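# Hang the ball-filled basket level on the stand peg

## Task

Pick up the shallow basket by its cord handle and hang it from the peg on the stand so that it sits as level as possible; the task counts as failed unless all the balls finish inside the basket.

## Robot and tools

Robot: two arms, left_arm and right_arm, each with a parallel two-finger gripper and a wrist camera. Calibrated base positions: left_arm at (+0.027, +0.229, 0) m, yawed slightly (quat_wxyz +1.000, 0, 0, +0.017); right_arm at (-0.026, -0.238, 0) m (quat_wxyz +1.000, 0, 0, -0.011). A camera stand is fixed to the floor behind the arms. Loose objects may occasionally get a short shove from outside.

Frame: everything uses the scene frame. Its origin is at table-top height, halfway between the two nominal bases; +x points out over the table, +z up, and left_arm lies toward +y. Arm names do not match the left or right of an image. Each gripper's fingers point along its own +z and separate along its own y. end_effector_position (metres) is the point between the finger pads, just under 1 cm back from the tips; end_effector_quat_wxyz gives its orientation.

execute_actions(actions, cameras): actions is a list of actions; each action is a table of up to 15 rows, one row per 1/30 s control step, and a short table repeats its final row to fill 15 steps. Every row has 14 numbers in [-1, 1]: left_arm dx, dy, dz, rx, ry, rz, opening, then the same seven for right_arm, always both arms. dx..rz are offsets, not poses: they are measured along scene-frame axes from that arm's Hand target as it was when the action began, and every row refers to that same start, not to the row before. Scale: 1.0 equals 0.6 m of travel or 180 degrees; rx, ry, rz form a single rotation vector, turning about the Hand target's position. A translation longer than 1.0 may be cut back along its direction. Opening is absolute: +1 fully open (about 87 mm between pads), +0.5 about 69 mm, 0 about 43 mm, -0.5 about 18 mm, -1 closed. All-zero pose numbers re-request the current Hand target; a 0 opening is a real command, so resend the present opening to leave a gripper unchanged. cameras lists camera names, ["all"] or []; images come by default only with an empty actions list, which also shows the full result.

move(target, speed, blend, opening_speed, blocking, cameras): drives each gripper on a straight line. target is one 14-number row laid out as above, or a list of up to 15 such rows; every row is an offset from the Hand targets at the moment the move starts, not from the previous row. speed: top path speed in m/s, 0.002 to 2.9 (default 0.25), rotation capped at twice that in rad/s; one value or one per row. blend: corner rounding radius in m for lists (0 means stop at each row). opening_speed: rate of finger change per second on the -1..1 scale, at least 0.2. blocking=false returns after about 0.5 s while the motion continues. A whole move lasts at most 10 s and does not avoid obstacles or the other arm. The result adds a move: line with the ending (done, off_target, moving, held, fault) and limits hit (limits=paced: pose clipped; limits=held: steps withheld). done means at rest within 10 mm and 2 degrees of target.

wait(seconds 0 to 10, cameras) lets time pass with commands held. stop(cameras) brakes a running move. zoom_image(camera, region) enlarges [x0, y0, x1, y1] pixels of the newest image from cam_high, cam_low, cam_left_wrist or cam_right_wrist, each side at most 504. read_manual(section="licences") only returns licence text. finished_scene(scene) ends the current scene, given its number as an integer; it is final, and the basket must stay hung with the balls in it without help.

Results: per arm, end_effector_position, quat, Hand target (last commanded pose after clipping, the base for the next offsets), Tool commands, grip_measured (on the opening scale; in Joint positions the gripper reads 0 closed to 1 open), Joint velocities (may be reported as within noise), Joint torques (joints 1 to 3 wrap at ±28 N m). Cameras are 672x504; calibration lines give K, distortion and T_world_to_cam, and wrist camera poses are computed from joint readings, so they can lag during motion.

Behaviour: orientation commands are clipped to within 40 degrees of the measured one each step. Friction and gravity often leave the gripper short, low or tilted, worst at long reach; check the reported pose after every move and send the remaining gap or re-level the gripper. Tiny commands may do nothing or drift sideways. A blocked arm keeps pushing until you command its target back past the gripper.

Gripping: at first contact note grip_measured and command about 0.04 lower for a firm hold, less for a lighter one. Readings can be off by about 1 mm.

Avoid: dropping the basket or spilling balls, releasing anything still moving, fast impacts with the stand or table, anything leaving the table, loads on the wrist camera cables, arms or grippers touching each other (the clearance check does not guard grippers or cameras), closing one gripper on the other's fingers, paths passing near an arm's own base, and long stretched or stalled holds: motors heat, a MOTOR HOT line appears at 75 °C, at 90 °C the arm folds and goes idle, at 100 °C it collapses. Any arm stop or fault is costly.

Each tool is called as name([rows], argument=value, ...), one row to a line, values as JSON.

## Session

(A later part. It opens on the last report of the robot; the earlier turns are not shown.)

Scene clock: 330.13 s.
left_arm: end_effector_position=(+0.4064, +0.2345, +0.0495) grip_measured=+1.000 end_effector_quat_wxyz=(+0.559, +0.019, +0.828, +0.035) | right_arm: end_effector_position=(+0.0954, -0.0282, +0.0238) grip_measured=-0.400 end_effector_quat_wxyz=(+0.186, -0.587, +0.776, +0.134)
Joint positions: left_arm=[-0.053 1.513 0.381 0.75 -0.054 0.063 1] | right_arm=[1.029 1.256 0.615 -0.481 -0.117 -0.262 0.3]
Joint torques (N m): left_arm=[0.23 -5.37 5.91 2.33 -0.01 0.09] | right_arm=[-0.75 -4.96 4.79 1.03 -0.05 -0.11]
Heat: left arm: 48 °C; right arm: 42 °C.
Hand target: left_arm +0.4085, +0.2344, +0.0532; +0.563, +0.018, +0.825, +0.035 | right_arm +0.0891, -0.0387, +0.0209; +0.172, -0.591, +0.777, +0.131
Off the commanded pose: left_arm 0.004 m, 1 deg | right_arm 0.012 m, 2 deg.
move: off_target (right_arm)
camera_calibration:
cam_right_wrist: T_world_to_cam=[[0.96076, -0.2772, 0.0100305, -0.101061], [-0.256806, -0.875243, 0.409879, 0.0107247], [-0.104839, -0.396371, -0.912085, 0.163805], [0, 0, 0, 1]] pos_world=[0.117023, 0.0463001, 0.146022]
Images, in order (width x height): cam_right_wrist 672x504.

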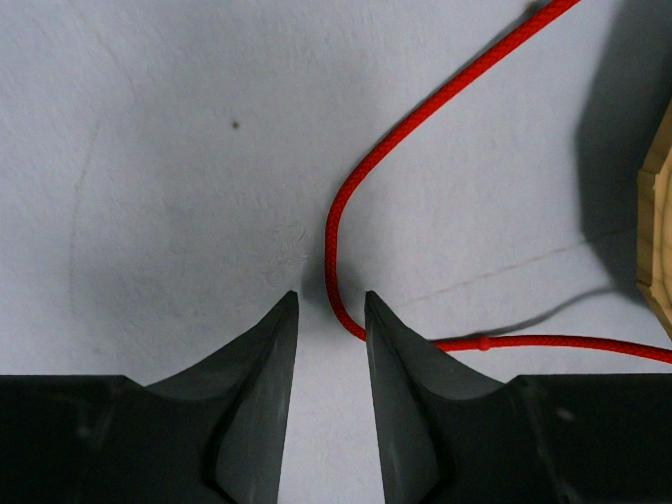

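move([
  [0,0,0,0,0,0,1,0,0,0.03,0,0,0,-0.4],
  [0,0,0,0,0,0,1,0.008,-0.0135,0.03,0,0,0.167,-0.3],
], cameras=["cam_right_wrist"], speed=0.1)

Scene clock: 356.57 s.
left_arm: end_effector_position=(+0.4064, +0.2345, +0.0495) grip_measured=+1.000 end_effector_quat_wxyz=(+0.559, +0.019, +0.828, +0.035) | right_arm: end_effector_position=(+0.0948, -0.0473, +0.0359) grip_measured=-0.300 end_effector_quat_wxyz=(-0.142, +0.771, -0.599, -0.165)
Joint positions: left_arm=[-0.053 1.513 0.381 0.75 -0.054 0.063 1] | right_arm=[0.909 1.262 0.692 -0.712 -0.334 -0.885 0.35]
Joint torques (N m): left_arm=[0.23 -5.37 5.9 2.33 -0.01 0.1] | right_arm=[-1.09 -2.09 8.54 0.6 -0.4 -0.09]
Heat: left arm: 48 °C; right arm: 41 °C.
Hand target: left_arm +0.4085, +0.2344, +0.0532; +0.563, +0.018, +0.825, +0.035 | right_arm +0.0939, -0.0468, +0.0390; -0.132, +0.773, -0.597, -0.171
Off the commanded pose: left_arm 0.004 m, 1 deg | right_arm 0.003 m, 1 deg.
move: done
camera_calibration:
cam_right_wrist: T_world_to_cam=[[0.970626, 0.239675, 0.0209947, -0.0828391], [0.207432, -0.877864, 0.431656, -0.056023], [0.121888, -0.414622, -0.901794, 0.144501], [0, 0, 0, 1]] pos_world=[0.0744139, 0.0305872, 0.156232]
Images, in order (width x height): cam_right_wrist 672x504.

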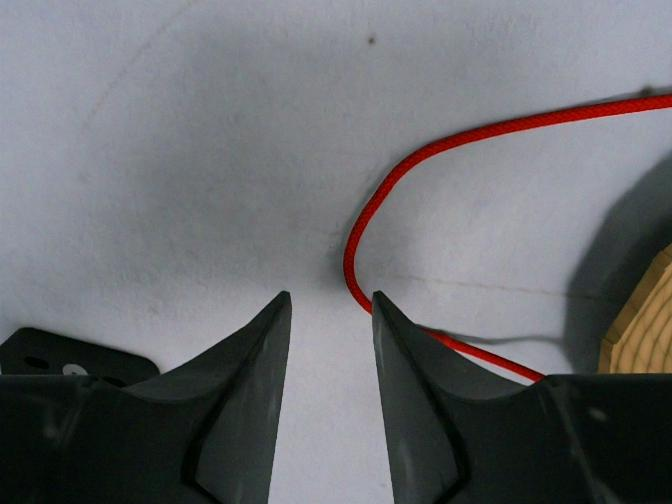

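move(target=[0,0,0,0,0,0,1,0.01,0.006,-0.042,0,0,0,-0.3], cameras=["cam_right_wrist"], speed=0.1)

Scene clock: 372.30 s.
left_arm: end_effector_position=(+0.4064, +0.2345, +0.0495) grip_measured=+1.000 end_effector_quat_wxyz=(+0.559, +0.019, +0.828, +0.035) | right_arm: end_effector_position=(+0.1035, -0.0407, +0.0212) grip_measured=-0.300 end_effector_quat_wxyz=(-0.142, +0.771, -0.599, -0.165)
Joint positions: left_arm=[-0.053 1.513 0.381 0.75 -0.054 0.063 1] | right_arm=[0.897 1.335 0.681 -0.632 -0.337 -0.897 0.35]
Joint torques (N m): left_arm=[0.21 -5.39 5.93 2.32 -0.01 0.09] | right_arm=[-1.13 -2.39 4.38 1.07 -0.33 -0.12]
Heat: left arm: 48 °C; right arm: 44 °C.
Hand target: left_arm +0.4085, +0.2344, +0.0532; +0.563, +0.018, +0.825, +0.035 | right_arm +0.0999, -0.0431, +0.0139; -0.132, +0.773, -0.597, -0.171
Off the commanded pose: left_arm 0.004 m, 1 deg | right_arm 0.009 m, 1 deg.
move: done
camera_calibration:
cam_right_wrist: T_world_to_cam=[[0.970716, 0.239348, 0.020548, -0.0925104], [0.207243, -0.877616, 0.43225, -0.0456354], [0.121492, -0.415333, -0.90152, 0.132892], [0, 0, 0, 1]] pos_world=[0.0831137, 0.0372865, 0.141432]
Images, in order (width x height): cam_right_wrist 672x504.

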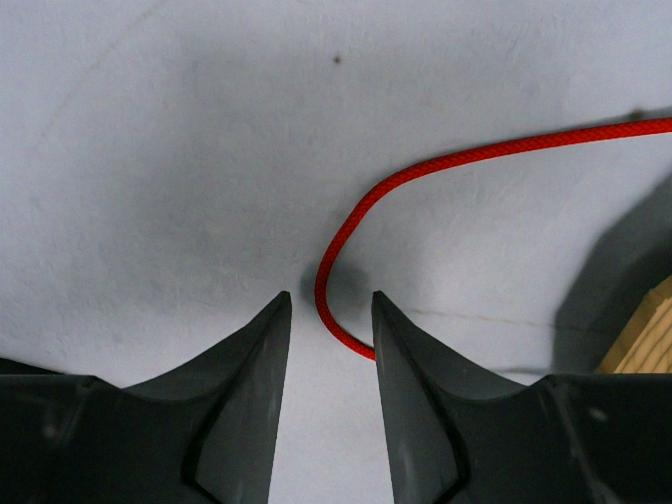

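move([
  [0,0,0,0,0,0,1,0,0,-0.01,0,0,0,-0.3],
  [0,0,0,0,0,0,1,0,0,-0.01,0,0,0,-1],
], cameras=["cam_right_wrist"], speed=0.1, opening_speed=0.6)

Scene clock: 381.80 s.
left_arm: end_effector_position=(+0.4064, +0.2345, +0.0495) grip_measured=+1.000 end_effector_quat_wxyz=(+0.559, +0.019, +0.828, +0.035) | right_arm: end_effector_position=(+0.1044, -0.0394, +0.0169) grip_measured=-0.947 end_effector_quat_wxyz=(-0.145, +0.771, -0.598, -0.165)
Joint positions: left_arm=[-0.053 1.513 0.381 0.75 -0.054 0.063 1] | right_arm=[0.897 1.344 0.668 -0.603 -0.338 -0.898 0.026]
Joint torques (N m): left_arm=[0.23 -5.39 5.91 2.32 -0.01 0.09] | right_arm=[-0.9 -2.44 4.44 1.07 -0.33 -0.13]
Heat: left arm: 49 °C; right arm: 43 °C.
Hand target: left_arm +0.4085, +0.2344, +0.0532; +0.563, +0.018, +0.825, +0.035 | right_arm +0.0999, -0.0432, +0.0078; -0.132, +0.773, -0.597, -0.171
Off the commanded pose: left_arm 0.004 m, 1 deg | right_arm 0.011 m, 2 deg.
move: off_target (right_arm)
camera_calibration:
cam_right_wrist: T_world_to_cam=[[0.970307, 0.240495, 0.0258267, -0.0936042], [0.206653, -0.879748, 0.428179, -0.042793], [0.125696, -0.410128, -0.903325, 0.129293], [0, 0, 0, 1]] pos_world=[0.0834164, 0.037891, 0.137534]
Images, in order (width x height): cam_right_wrist 672x504.

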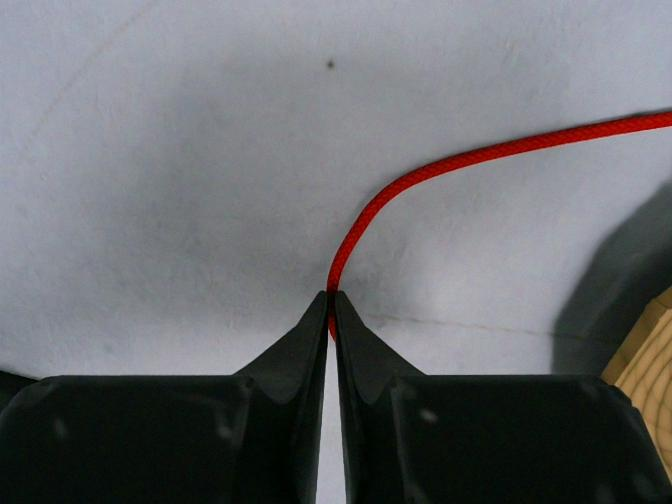

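move([
  [0,0,0,0,0,0,1,0.083,0.005,0.254,0.099,-0.006,-0.099,-1],
  [0,0,0,0,0,0,1,0.308,0.017,0.408,0.1976,-0.0128,-0.1973,-1],
], cameras=["cam_right_wrist","cam_low"], blend=[0.03,0], speed=0.12)

zoom_image(camera="cam_low", region=[330, 180, 450, 280])

Scene clock: 394.67 s.
left_arm: end_effector_position=(+0.4064, +0.2345, +0.0495) grip_measured=+1.000 end_effector_quat_wxyz=(+0.559, +0.019, +0.828, +0.035) | right_arm: end_effector_position=(+0.2777, -0.0366, +0.2450) grip_measured=-0.947 end_effector_quat_wxyz=(+0.406, -0.486, +0.723, +0.274)
Joint positions: left_arm=[-0.053 1.513 0.381 0.75 -0.054 0.063 1] | right_arm=[0.336 1.371 1.332 -0.718 -0.712 -0.552 0.027]
Joint torques (N m): left_arm=[0.23 -5.38 5.91 2.32 -0.01 0.09] | right_arm=[-0.96 -3.36 9.58 2 -0.33 0.14]
Heat: left arm: 49 °C; right arm: 42 °C.
Hand target: left_arm +0.4085, +0.2344, +0.0532; +0.563, +0.018, +0.825, +0.035 | right_arm +0.2847, -0.0330, +0.2526; +0.415, -0.484, +0.718, +0.280
Off the commanded pose: left_arm 0.004 m, 1 deg | right_arm 0.011 m, 1 deg.
move: off_target (right_arm)
camera_calibration:
cam_right_wrist: T_world_to_cam=[[0.925365, -0.379066, -0.00295218, -0.27146], [-0.375767, -0.91623, -0.139, 0.1255], [0.0499853, 0.129735, -0.990288, 0.376759], [0, 0, 0, 1]] pos_world=[0.279526, -0.0367936, 0.389743]
Images, in order (width x height): cam_low 672x504, cam_right_wrist 672x504.

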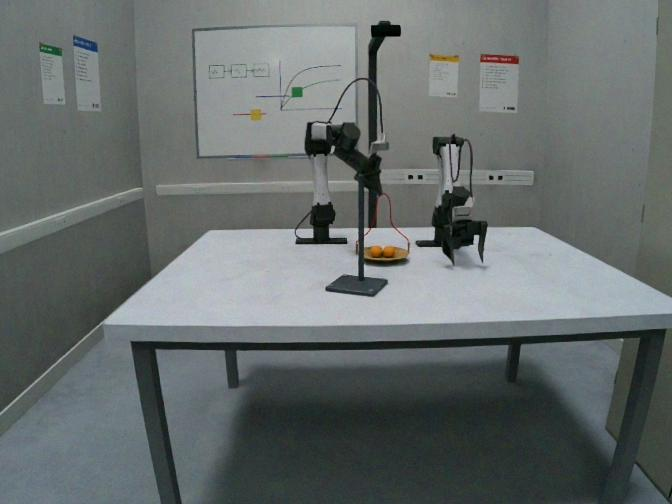

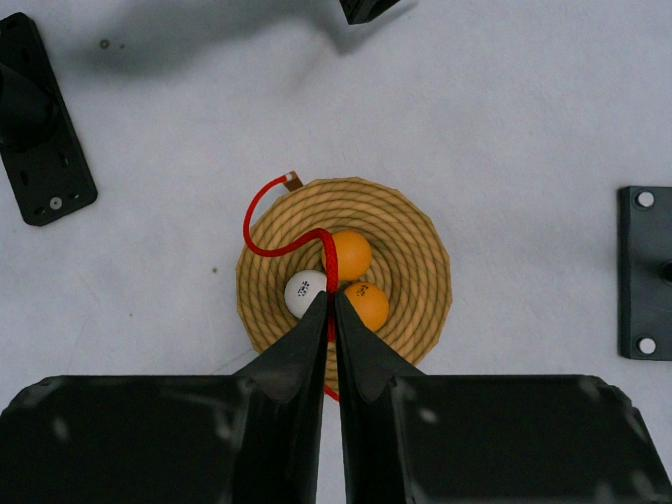

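Scaled by 4.200 from the camera's 672x504 image, which has a finer 960x720 frame.

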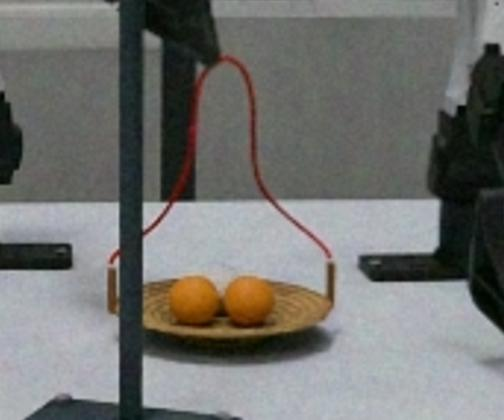

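move(target=[0,0,0,0,0,0,1,0.015,0.005,0.05,0,0,0,-1], cameras=["cam_right_wrist","cam_low","cam_high"], speed=0.1)

zoom_image(camera="cam_low", region=[330, 180, 450, 280])

zoom_image(camera="cam_high", region=[260, 200, 420, 330])

Scene clock: 405.80 s.
left_arm: end_effector_position=(+0.4064, +0.2345, +0.0495) grip_measured=+1.000 end_effector_quat_wxyz=(+0.559, +0.019, +0.828, +0.035) | right_arm: end_effector_position=(+0.2940, -0.0311, +0.2814) grip_measured=-0.947 end_effector_quat_wxyz=(+0.425, -0.487, +0.714, +0.269)
Joint positions: left_arm=[-0.053 1.513 0.381 0.75 -0.054 0.063 1] | right_arm=[0.336 1.435 1.507 -0.783 -0.712 -0.547 0.027]
Joint torques (N m): left_arm=[0.21 -5.37 5.9 2.33 -0.01 0.1] | right_arm=[-0.7 -3.81 9.63 1.53 -0.43 0.09]
Heat: left arm: 49 °C; right arm: 44 °C.
Hand target: left_arm +0.4085, +0.2344, +0.0532; +0.563, +0.018, +0.825, +0.035 | right_arm +0.2937, -0.0300, +0.2825; +0.415, -0.484, +0.718, +0.280
Off the commanded pose: left_arm 0.004 m, 1 deg | right_arm 0.002 m, 2 deg.
move: done
camera_calibration:
cam_right_wrist: T_world_to_cam=[[0.923959, -0.381526, 0.0271751, -0.292521], [-0.371977, -0.912831, -0.16844, 0.148965], [0.0890706, 0.145523, -0.985337, 0.398978], [0, 0, 0, 1]] pos_world=[0.290151, -0.0336848, 0.426168]
Images, in order (width x height): cam_high 672x504, cam_low 672x504, cam_right_wrist 672x504.

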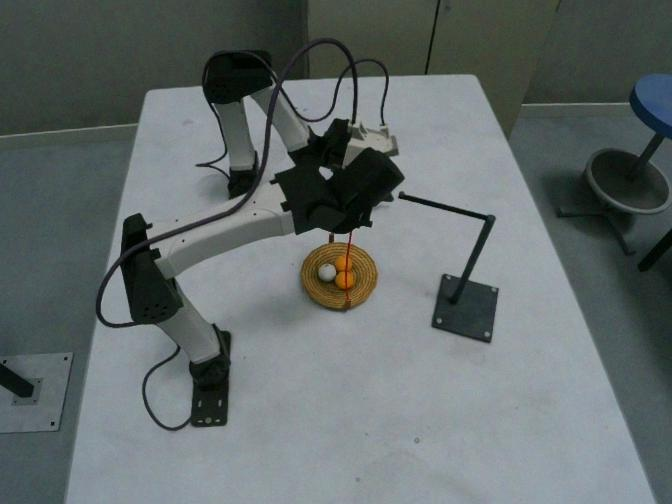

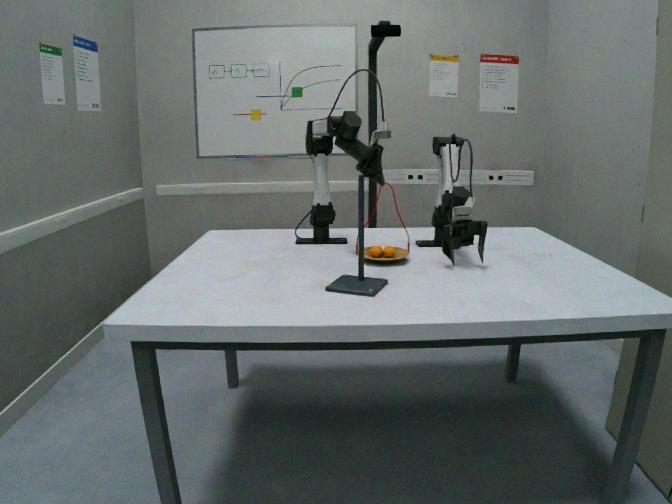

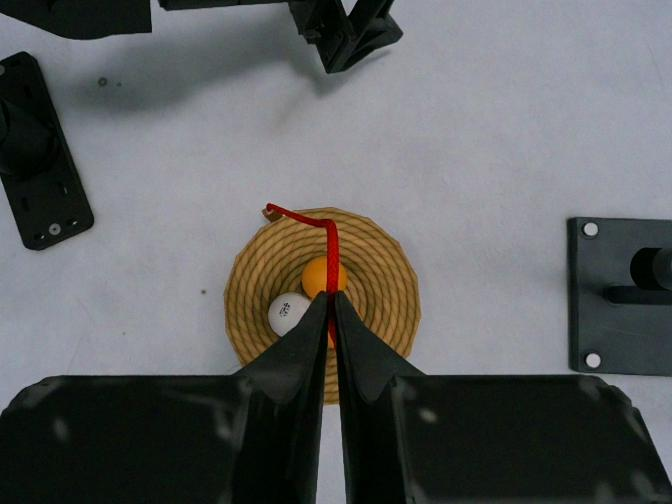

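Scaled by 4.200 from the camera's 672x504 image, which has a finer 960x720 frame.

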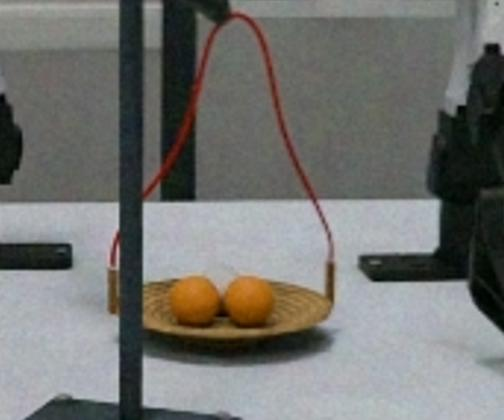

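Scaled by 3.150 from the camera's 672x504 image, which has a finer 960x720 frame.

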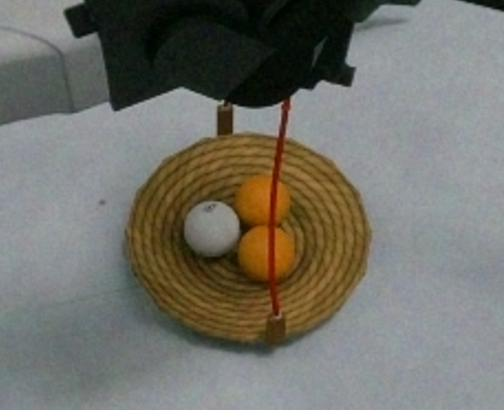

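move(target=[0,0,0,0,0,0,1,0,0,0.07,0,0,0,-1], cameras=["cam_right_wrist","cam_low","cam_high"], speed=0.04)

zoom_image(camera="cam_low", region=[330, 180, 450, 280])

zoom_image(camera="cam_high", region=[260, 200, 420, 330])

Scene clock: 416.83 s.
left_arm: end_effector_position=(+0.4064, +0.2345, +0.0495) grip_measured=+1.000 end_effector_quat_wxyz=(+0.559, +0.019, +0.828, +0.035) | right_arm: end_effector_position=(+0.2923, -0.0317, +0.3193) grip_measured=-0.951 end_effector_quat_wxyz=(+0.415, -0.486, +0.719, +0.272)
Joint positions: left_arm=[-0.053 1.513 0.381 0.75 -0.054 0.063 1] | right_arm=[0.336 1.505 1.746 -0.975 -0.712 -0.547 0.024]
Joint torques (N m): left_arm=[0.2 -5.38 5.91 2.32 -0.01 0.09] | right_arm=[-0.69 -4.11 9.31 1.71 -0.39 0.07]
Heat: left arm: 49 °C; right arm: 44 °C.
Hand target: left_arm +0.4085, +0.2344, +0.0532; +0.563, +0.018, +0.825, +0.035 | right_arm +0.2937, -0.0300, +0.3246; +0.415, -0.484, +0.718, +0.280
Off the commanded pose: left_arm 0.004 m, 1 deg | right_arm 0.006 m, 1 deg.
move: done
camera_calibration:
cam_right_wrist: T_world_to_cam=[[0.924377, -0.381348, 0.0100617, -0.286909], [-0.375373, -0.913962, -0.154174, 0.150684], [0.0679898, 0.138738, -0.987993, 0.443259], [0, 0, 0, 1]] pos_world=[0.291638, -0.0331892, 0.464055]
Images, in order (width x height): cam_high 672x504, cam_low 672x504, cam_right_wrist 672x504.

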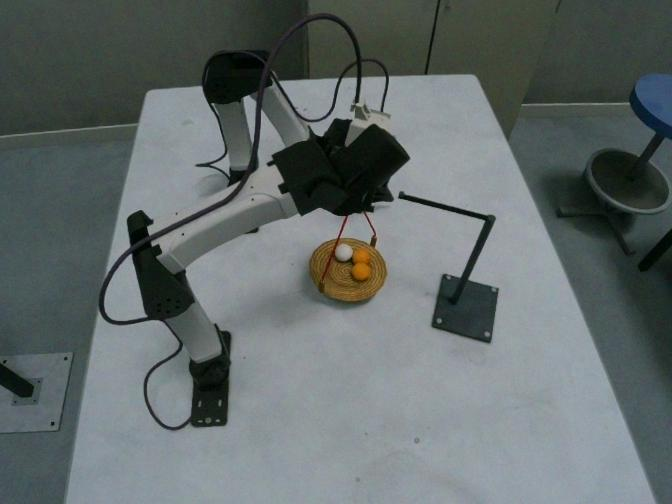

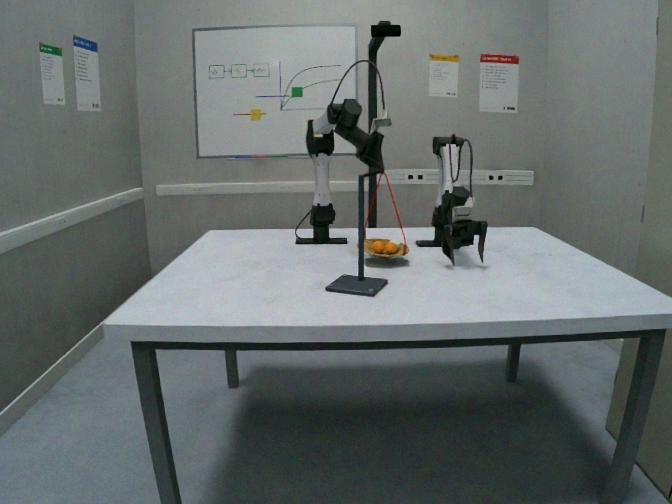

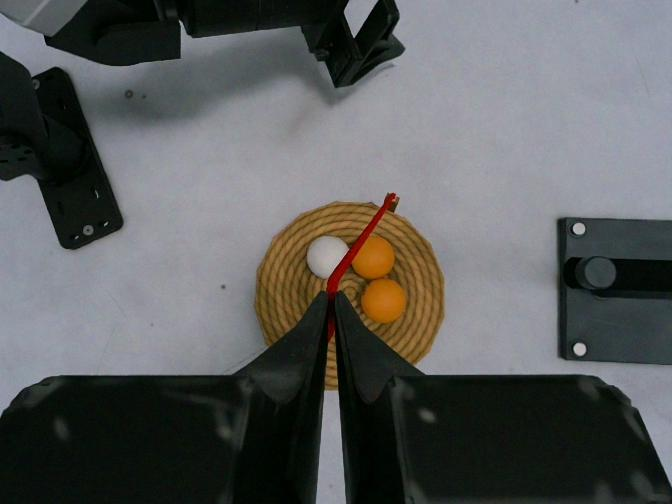

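Scaled by 4.200 from the camera's 672x504 image, which has a finer 960x720 frame.

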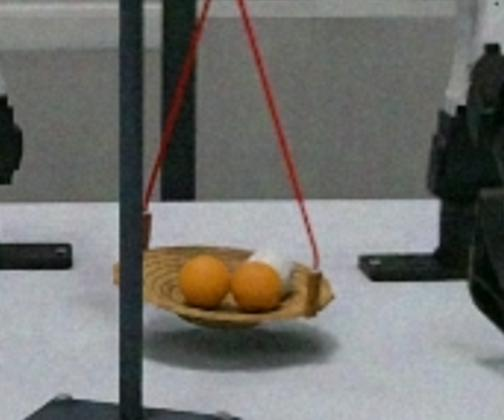

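Scaled by 3.150 from the camera's 672x504 image, which has a finer 960x720 frame.

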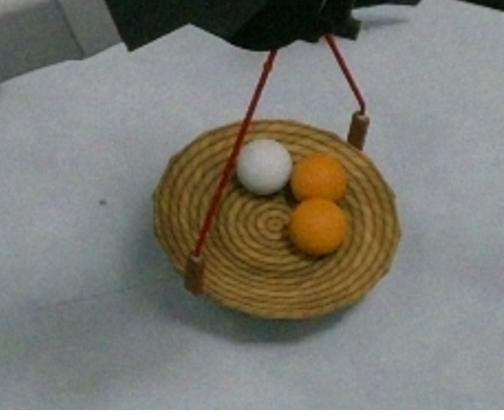

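zoom_image(camera="cam_right_wrist", region=[520, 190, 672, 390])

zoom_image(camera="cam_low", region=[320, 150, 440, 280])

Scaled by 2.520 from the camera's 672x504 image, which has a finer 960x720 frame.

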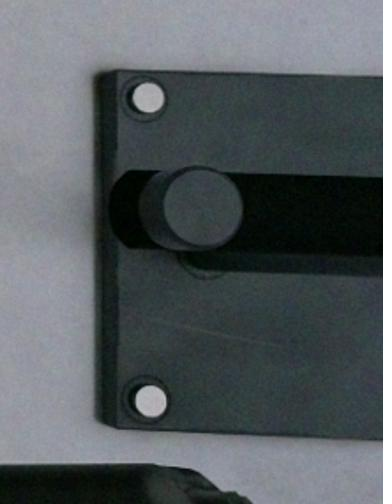

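Scaled by 3.877 from the camera's 672x504 image, which has a finer 960x720 frame.

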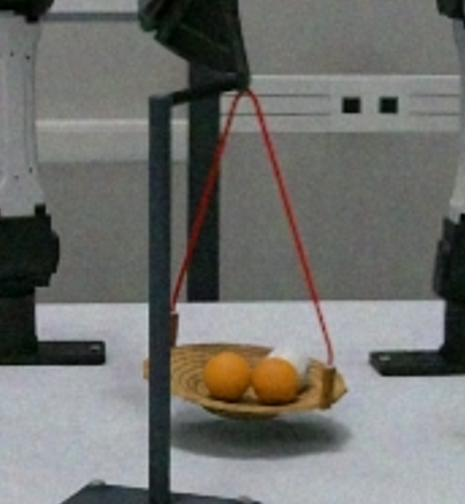

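move(target=[0,0,0,0,0,0,1,0.06,0.015,0.09,0.0515,-0.0208,0,-1], cameras=["all"], speed=0.05)

zoom_image(camera="cam_low", region=[320, 130, 440, 260])

zoom_image(camera="cam_high", region=[300, 150, 520, 330])

Scene clock: 470.13 s.
left_arm: end_effector_position=(+0.4064, +0.2345, +0.0495) grip_measured=+1.000 end_effector_quat_wxyz=(+0.559, +0.019, +0.828, +0.035) | right_arm: end_effector_position=(+0.3228, -0.0247, +0.3671) grip_measured=-0.951 end_effector_quat_wxyz=(+0.461, -0.456, +0.693, +0.315)
Joint positions: left_arm=[-0.053 1.513 0.381 0.75 -0.054 0.063 1] | right_arm=[0.281 1.609 1.939 -0.923 -0.83 -0.445 0.024]
Joint torques (N m): left_arm=[0.23 -5.37 5.91 2.32 -0.01 0.09] | right_arm=[-0.88 -4.71 9.37 2.23 -0.39 0.17]
Heat: left arm: 50 °C; right arm: 50 °C.
Hand target: left_arm +0.4085, +0.2344, +0.0532; +0.563, +0.018, +0.825, +0.035 | right_arm +0.3297, -0.0209, +0.3785; +0.476, -0.458, +0.679, +0.321
Off the commanded pose: left_arm 0.004 m, 1 deg | right_arm 0.014 m, 2 deg.
move: off_target (right_arm)
camera_calibration:
cam_right_wrist: T_world_to_cam=[[0.921626, -0.387639, -0.0184604, -0.30171], [-0.375502, -0.878737, -0.294651, 0.228437], [0.0979966, 0.27849, -0.955427, 0.469258], [0, 0, 0, 1]] pos_world=[0.317857, -0.0469027, 0.510081]

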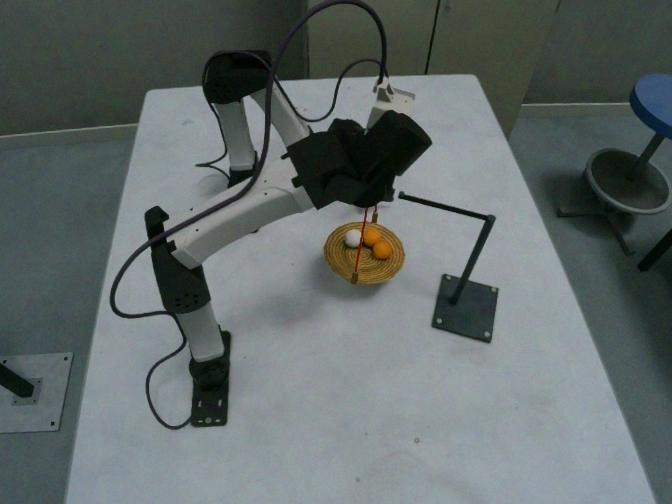

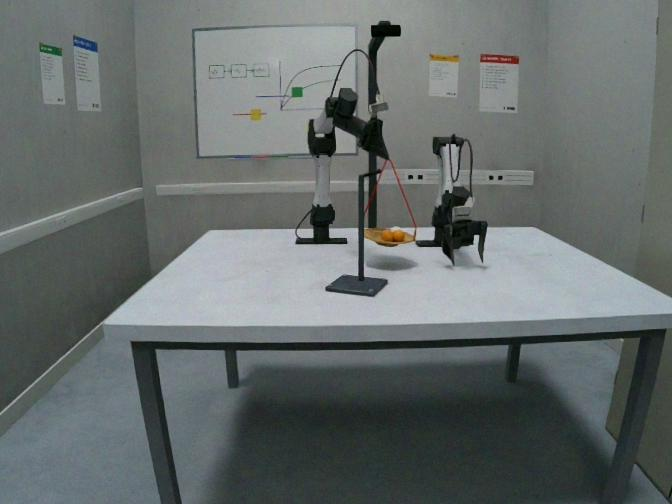

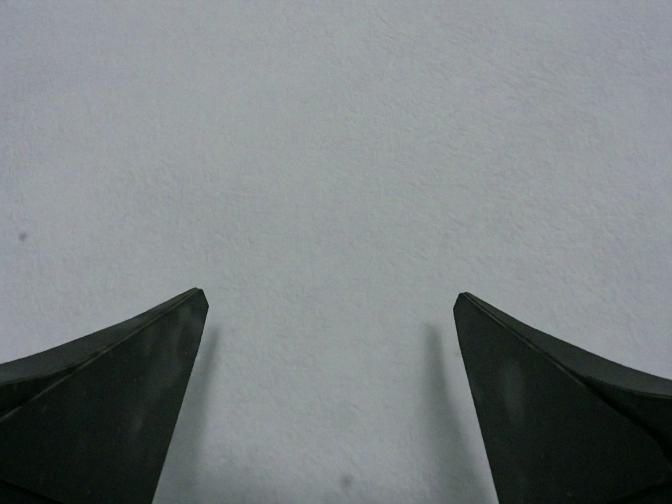

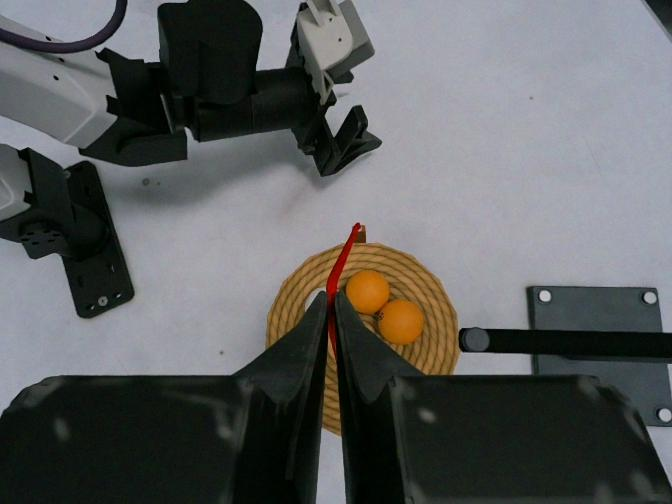

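Scaled by 3.877 from the camera's 672x504 image, which has a finer 960x720 frame.

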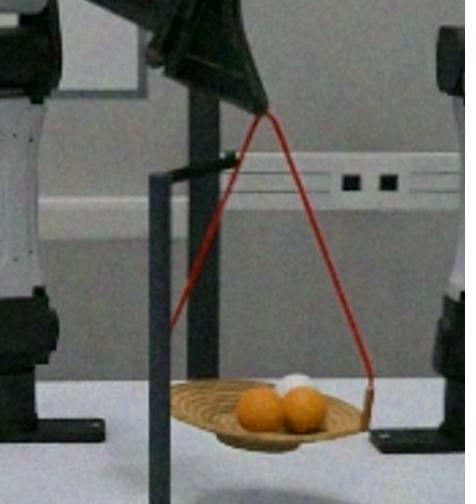

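Scaled by 2.291 from the camera's 672x504 image, which has a finer 960x720 frame.

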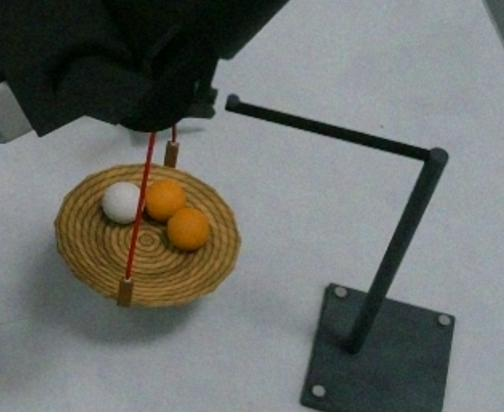

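move([
  [0,0,0,0,0,0,1,0,0,0.033,0,0,0,-1],
  [0,0,0,0,0,0,1,0.07,-0.032,0.036,0,0,0,-1],
], cameras=["cam_right_wrist","cam_low"], speed=0.05)

zoom_image(camera="cam_low", region=[320, 130, 440, 260])

Scene clock: 503.63 s.
left_arm: end_effector_position=(+0.4064, +0.2345, +0.0495) grip_measured=+1.000 end_effector_quat_wxyz=(+0.559, +0.019, +0.828, +0.035) | right_arm: end_effector_position=(+0.3703, -0.0413, +0.3994) grip_measured=-0.951 end_effector_quat_wxyz=(+0.477, -0.451, +0.686, +0.314)
Joint positions: left_arm=[-0.053 1.513 0.381 0.75 -0.054 0.063 1] | right_arm=[0.197 1.878 2.408 -1.125 -0.901 -0.488 0.024]
Joint torques (N m): left_arm=[0.21 -5.38 5.9 2.32 -0.01 0.09] | right_arm=[-0.87 -6.24 8.03 1.75 -0.38 -0.12]
Heat: left arm: 50 °C; right arm: 48 °C.
Hand target: left_arm +0.4085, +0.2344, +0.0532; +0.563, +0.018, +0.825, +0.035 | right_arm +0.3716, -0.0401, +0.4002; +0.476, -0.458, +0.679, +0.321
Off the commanded pose: left_arm 0.004 m, 1 deg | right_arm 0.002 m, 1 deg.
move: done
camera_calibration:
cam_right_wrist: T_world_to_cam=[[0.91772, -0.397223, -0.00174096, -0.356864], [-0.376168, -0.867651, -0.325082, 0.253897], [0.12762, 0.29899, -0.945684, 0.486088], [0, 0, 0, 1]] pos_world=[0.360975, -0.0667959, 0.541602]
Images, in order (width x height): cam_low 672x504, cam_right_wrist 672x504.

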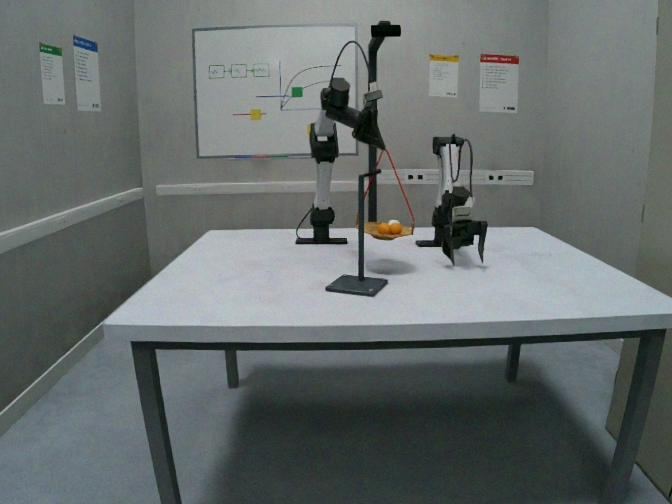

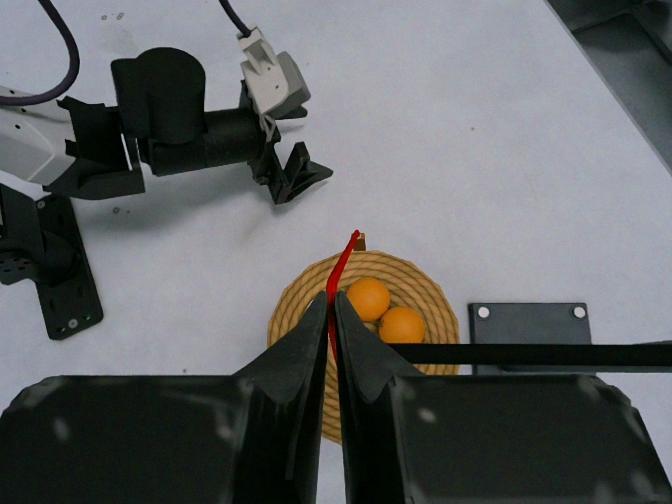

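Scaled by 3.877 from the camera's 672x504 image, which has a finer 960x720 frame.

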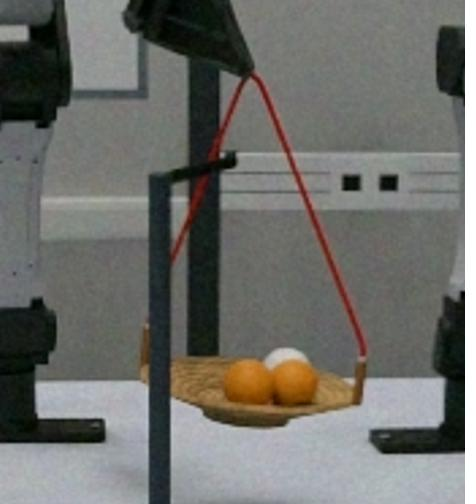

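zoom_image(camera="cam_low", region=[355, 140, 420, 190])

Scaled by 7.754 from the camera's 672x504 image, which has a finer 960x720 frame.

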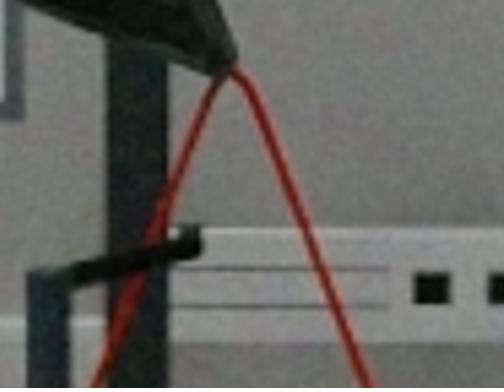

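move([
  [0,0,0,0,0,0,1,0.056,-0.0495,0,0,0,0,-1],
  [0,0,0,0,0,0,1,0.056,-0.0495,-0.035,0,0,0,-1],
], cameras=["cam_right_wrist","cam_low","cam_high"], speed=0.05)

zoom_image(camera="cam_low", region=[320, 130, 440, 260])

zoom_image(camera="cam_high", region=[320, 150, 520, 310])

Scene clock: 521.67 s.
left_arm: end_effector_position=(+0.4064, +0.2345, +0.0495) grip_measured=+1.000 end_effector_quat_wxyz=(+0.559, +0.019, +0.828, +0.035) | right_arm: end_effector_position=(+0.4150, -0.0716, +0.3571) grip_measured=-0.951 end_effector_quat_wxyz=(+0.451, -0.446, +0.702, +0.324)
Joint positions: left_arm=[-0.053 1.513 0.381 0.75 -0.054 0.063 1] | right_arm=[0.1 2.087 2.589 -1.256 -0.976 -0.603 0.024]
Joint torques (N m): left_arm=[0.21 -5.38 5.93 2.32 0 0.1] | right_arm=[-0.43 -13.5 4.12 1.97 -0.5 -0.07]
Heat: left arm: 50 °C; right arm: 49 °C.
Hand target: left_arm +0.4085, +0.2344, +0.0532; +0.563, +0.018, +0.825, +0.035 | right_arm +0.4054, -0.0699, +0.3792; +0.476, -0.458, +0.679, +0.321
Off the commanded pose: left_arm 0.004 m, 1 deg | right_arm 0.024 m, 4 deg.
move: off_target (right_arm)
camera_calibration:
cam_right_wrist: T_world_to_cam=[[0.917698, -0.393316, -0.0559769, -0.390433], [-0.39209, -0.873979, -0.2871, 0.223346], [0.0639985, 0.285419, -0.956264, 0.478728], [0, 0, 0, 1]] pos_world=[0.415234, -0.095002, 0.500058]
Images, in order (width x height): cam_high 672x504, cam_low 672x504, cam_right_wrist 672x504.

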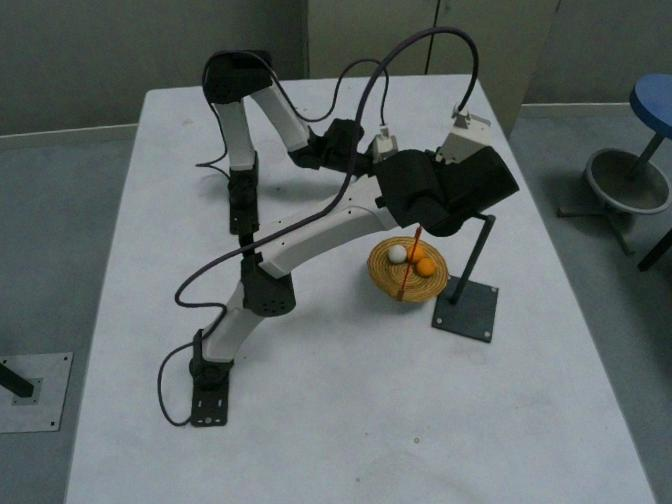

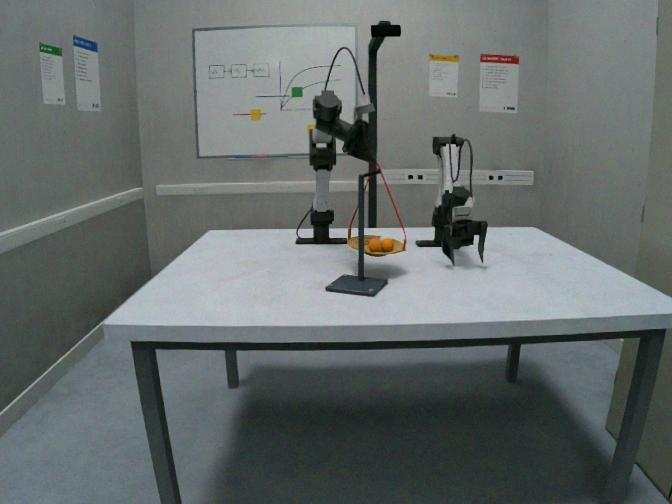

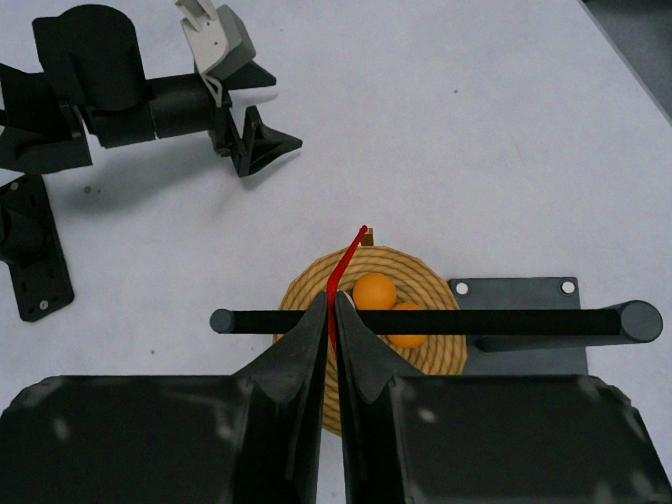

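Scaled by 3.877 from the camera's 672x504 image, which has a finer 960x720 frame.

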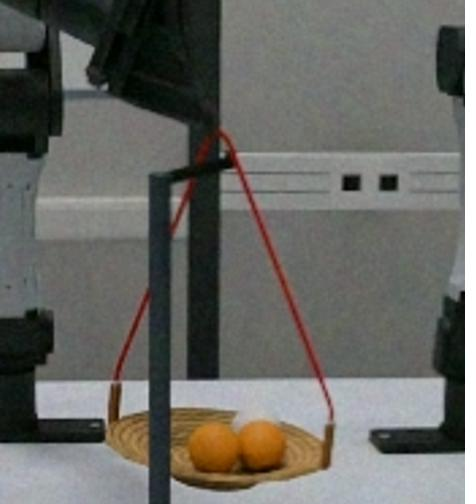

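Scaled by 2.520 from the camera's 672x504 image, which has a finer 960x720 frame.

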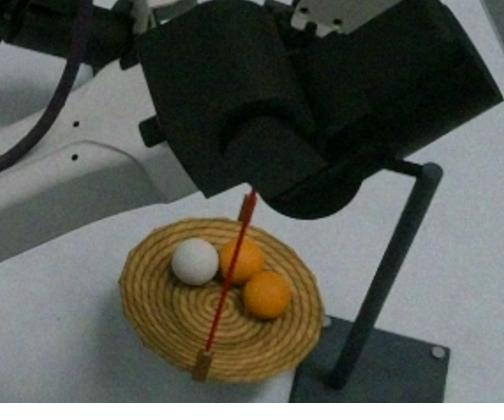

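move([
  [0,0,0,0,0,0,1,-0.0125,-0.0275,0,0,0,0,-1],
  [0,0,0,0,0,0,1,-0.0125,-0.0275,-0.025,0,0,0,-1],
], cameras=["cam_right_wrist","cam_low"], speed=0.04)

zoom_image(camera="cam_low", region=[320, 130, 440, 260])

zoom_image(camera="cam_right_wrist", region=[230, 210, 450, 460])

Scene clock: 535.53 s.
left_arm: end_effector_position=(+0.4064, +0.2345, +0.0495) grip_measured=+1.000 end_effector_quat_wxyz=(+0.559, +0.019, +0.828, +0.035) | right_arm: end_effector_position=(+0.4075, -0.0870, +0.3446) grip_measured=-0.951 end_effector_quat_wxyz=(+0.455, -0.450, +0.698, +0.323)
Joint positions: left_arm=[-0.053 1.513 0.381 0.75 -0.054 0.063 1] | right_arm=[0.061 1.97 2.344 -1.162 -1.008 -0.66 0.024]
Joint torques (N m): left_arm=[0.21 -5.37 5.94 2.32 -0.01 0.09] | right_arm=[-1.05 -13.07 4.67 1.82 -0.54 -0.05]
Heat: left arm: 50 °C; right arm: 46 °C.
Hand target: left_arm +0.4085, +0.2344, +0.0532; +0.563, +0.018, +0.825, +0.035 | right_arm +0.3978, -0.0863, +0.3642; +0.476, -0.458, +0.679, +0.321
Off the commanded pose: left_arm 0.004 m, 1 deg | right_arm 0.022 m, 3 deg.
move: off_target (right_arm)
camera_calibration:
cam_right_wrist: T_world_to_cam=[[0.920395, -0.38848, -0.0442392, -0.394987], [-0.383702, -0.875691, -0.293151, 0.2019], [0.0751435, 0.286789, -0.955042, 0.466737], [0, 0, 0, 1]] pos_world=[0.405941, -0.110498, 0.487466]
Images, in order (width x height): cam_low 672x504, cam_right_wrist 672x504.

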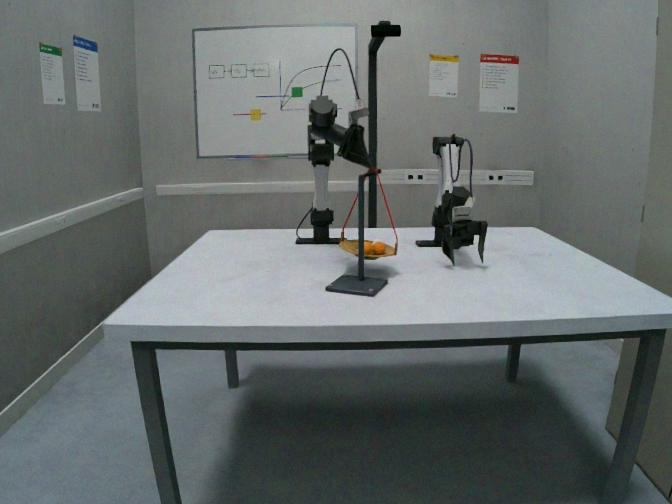

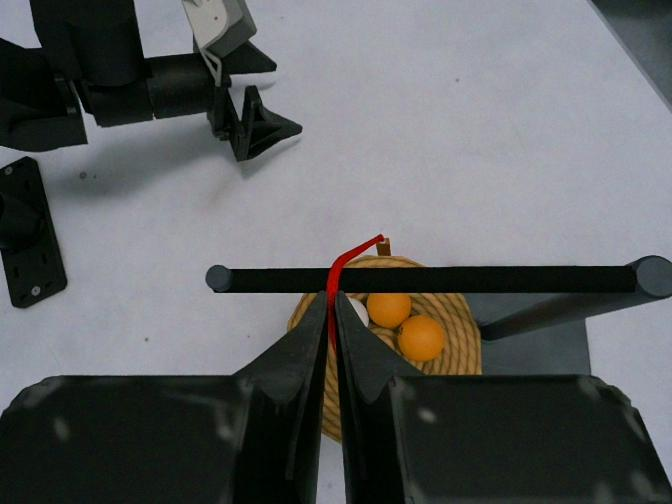

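Scaled by 3.877 from the camera's 672x504 image, which has a finer 960x720 frame.

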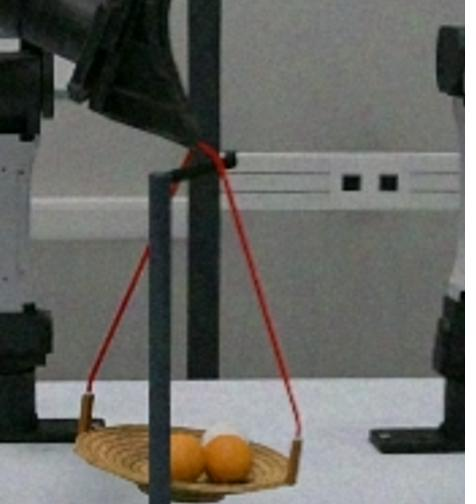

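Scaled by 2.016 from the camera's 672x504 image, which has a finer 960x720 frame.

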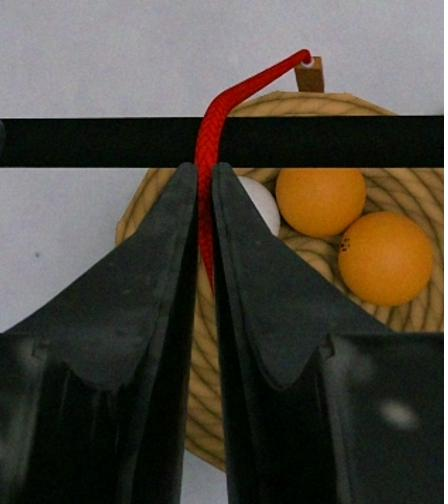

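move([
  [0,0,0,0,0,0,1,0,-0.004,-0.03,0,0,0,-1],
], cameras=["cam_right_wrist","cam_low"], speed=0.04)

zoom_image(camera="cam_low", region=[320, 130, 440, 260])

zoom_image(camera="cam_right_wrist", region=[230, 210, 450, 460])

Scene clock: 543.03 s.
left_arm: end_effector_position=(+0.4064, +0.2345, +0.0495) grip_measured=+1.000 end_effector_quat_wxyz=(+0.559, +0.019, +0.828, +0.035) | right_arm: end_effector_position=(+0.4053, -0.0883, +0.3317) grip_measured=-0.951 end_effector_quat_wxyz=(+0.459, -0.450, +0.694, +0.325)
Joint positions: left_arm=[-0.053 1.513 0.381 0.75 -0.054 0.063 1] | right_arm=[0.055 1.904 2.179 -1.056 -1.02 -0.661 0.024]
Joint torques (N m): left_arm=[0.24 -5.35 5.9 2.33 0 0.09] | right_arm=[-0.7 -12 4.79 1.81 -0.48 -0.07]
Heat: left arm: 50 °C; right arm: 45 °C.
Hand target: left_arm +0.4085, +0.2344, +0.0532; +0.563, +0.018, +0.825, +0.035 | right_arm +0.3978, -0.0888, +0.3462; +0.476, -0.458, +0.679, +0.321
Off the commanded pose: left_arm 0.004 m, 1 deg | right_arm 0.016 m, 3 deg.
move: off_target (right_arm)
camera_calibration:
cam_right_wrist: T_world_to_cam=[[0.921983, -0.385151, -0.0400735, -0.395703], [-0.378511, -0.874547, -0.303146, 0.197482], [0.0817107, 0.294664, -0.952101, 0.452015], [0, 0, 0, 1]] pos_world=[0.402646, -0.112891, 0.474372]
Images, in order (width x height): cam_low 672x504, cam_right_wrist 672x504.

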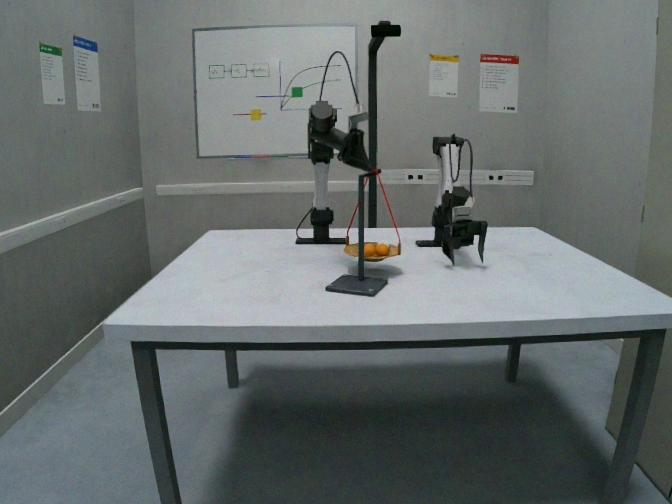

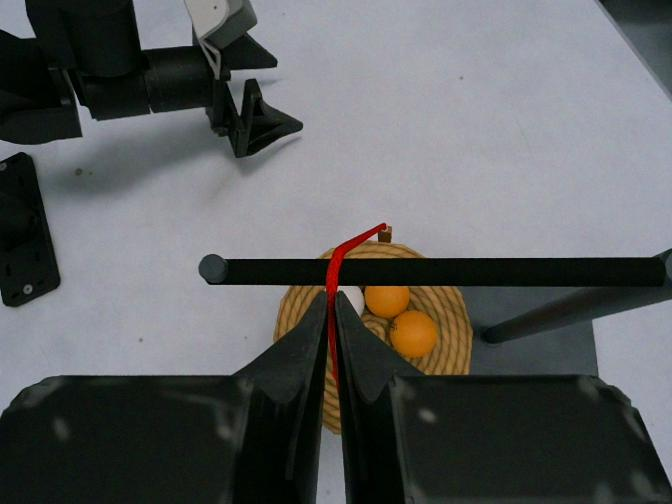

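Scaled by 3.877 from the camera's 672x504 image, which has a finer 960x720 frame.

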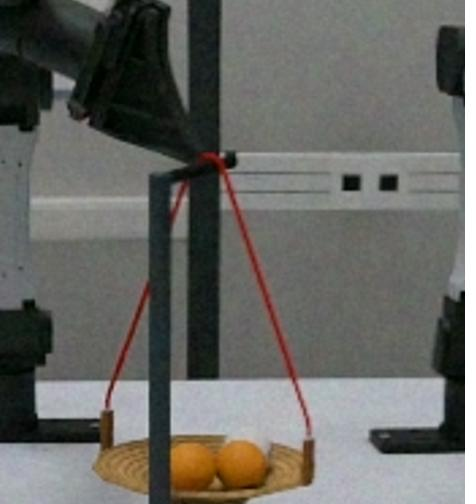

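Scaled by 2.016 from the camera's 672x504 image, which has a finer 960x720 frame.

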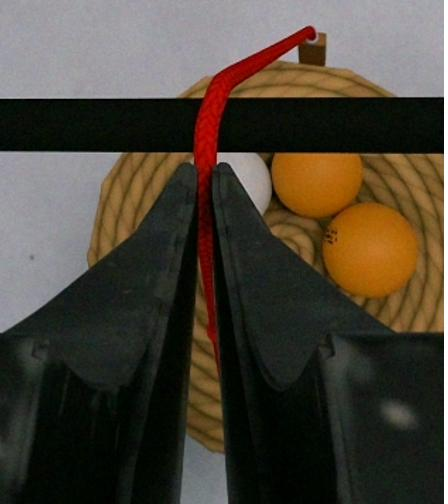

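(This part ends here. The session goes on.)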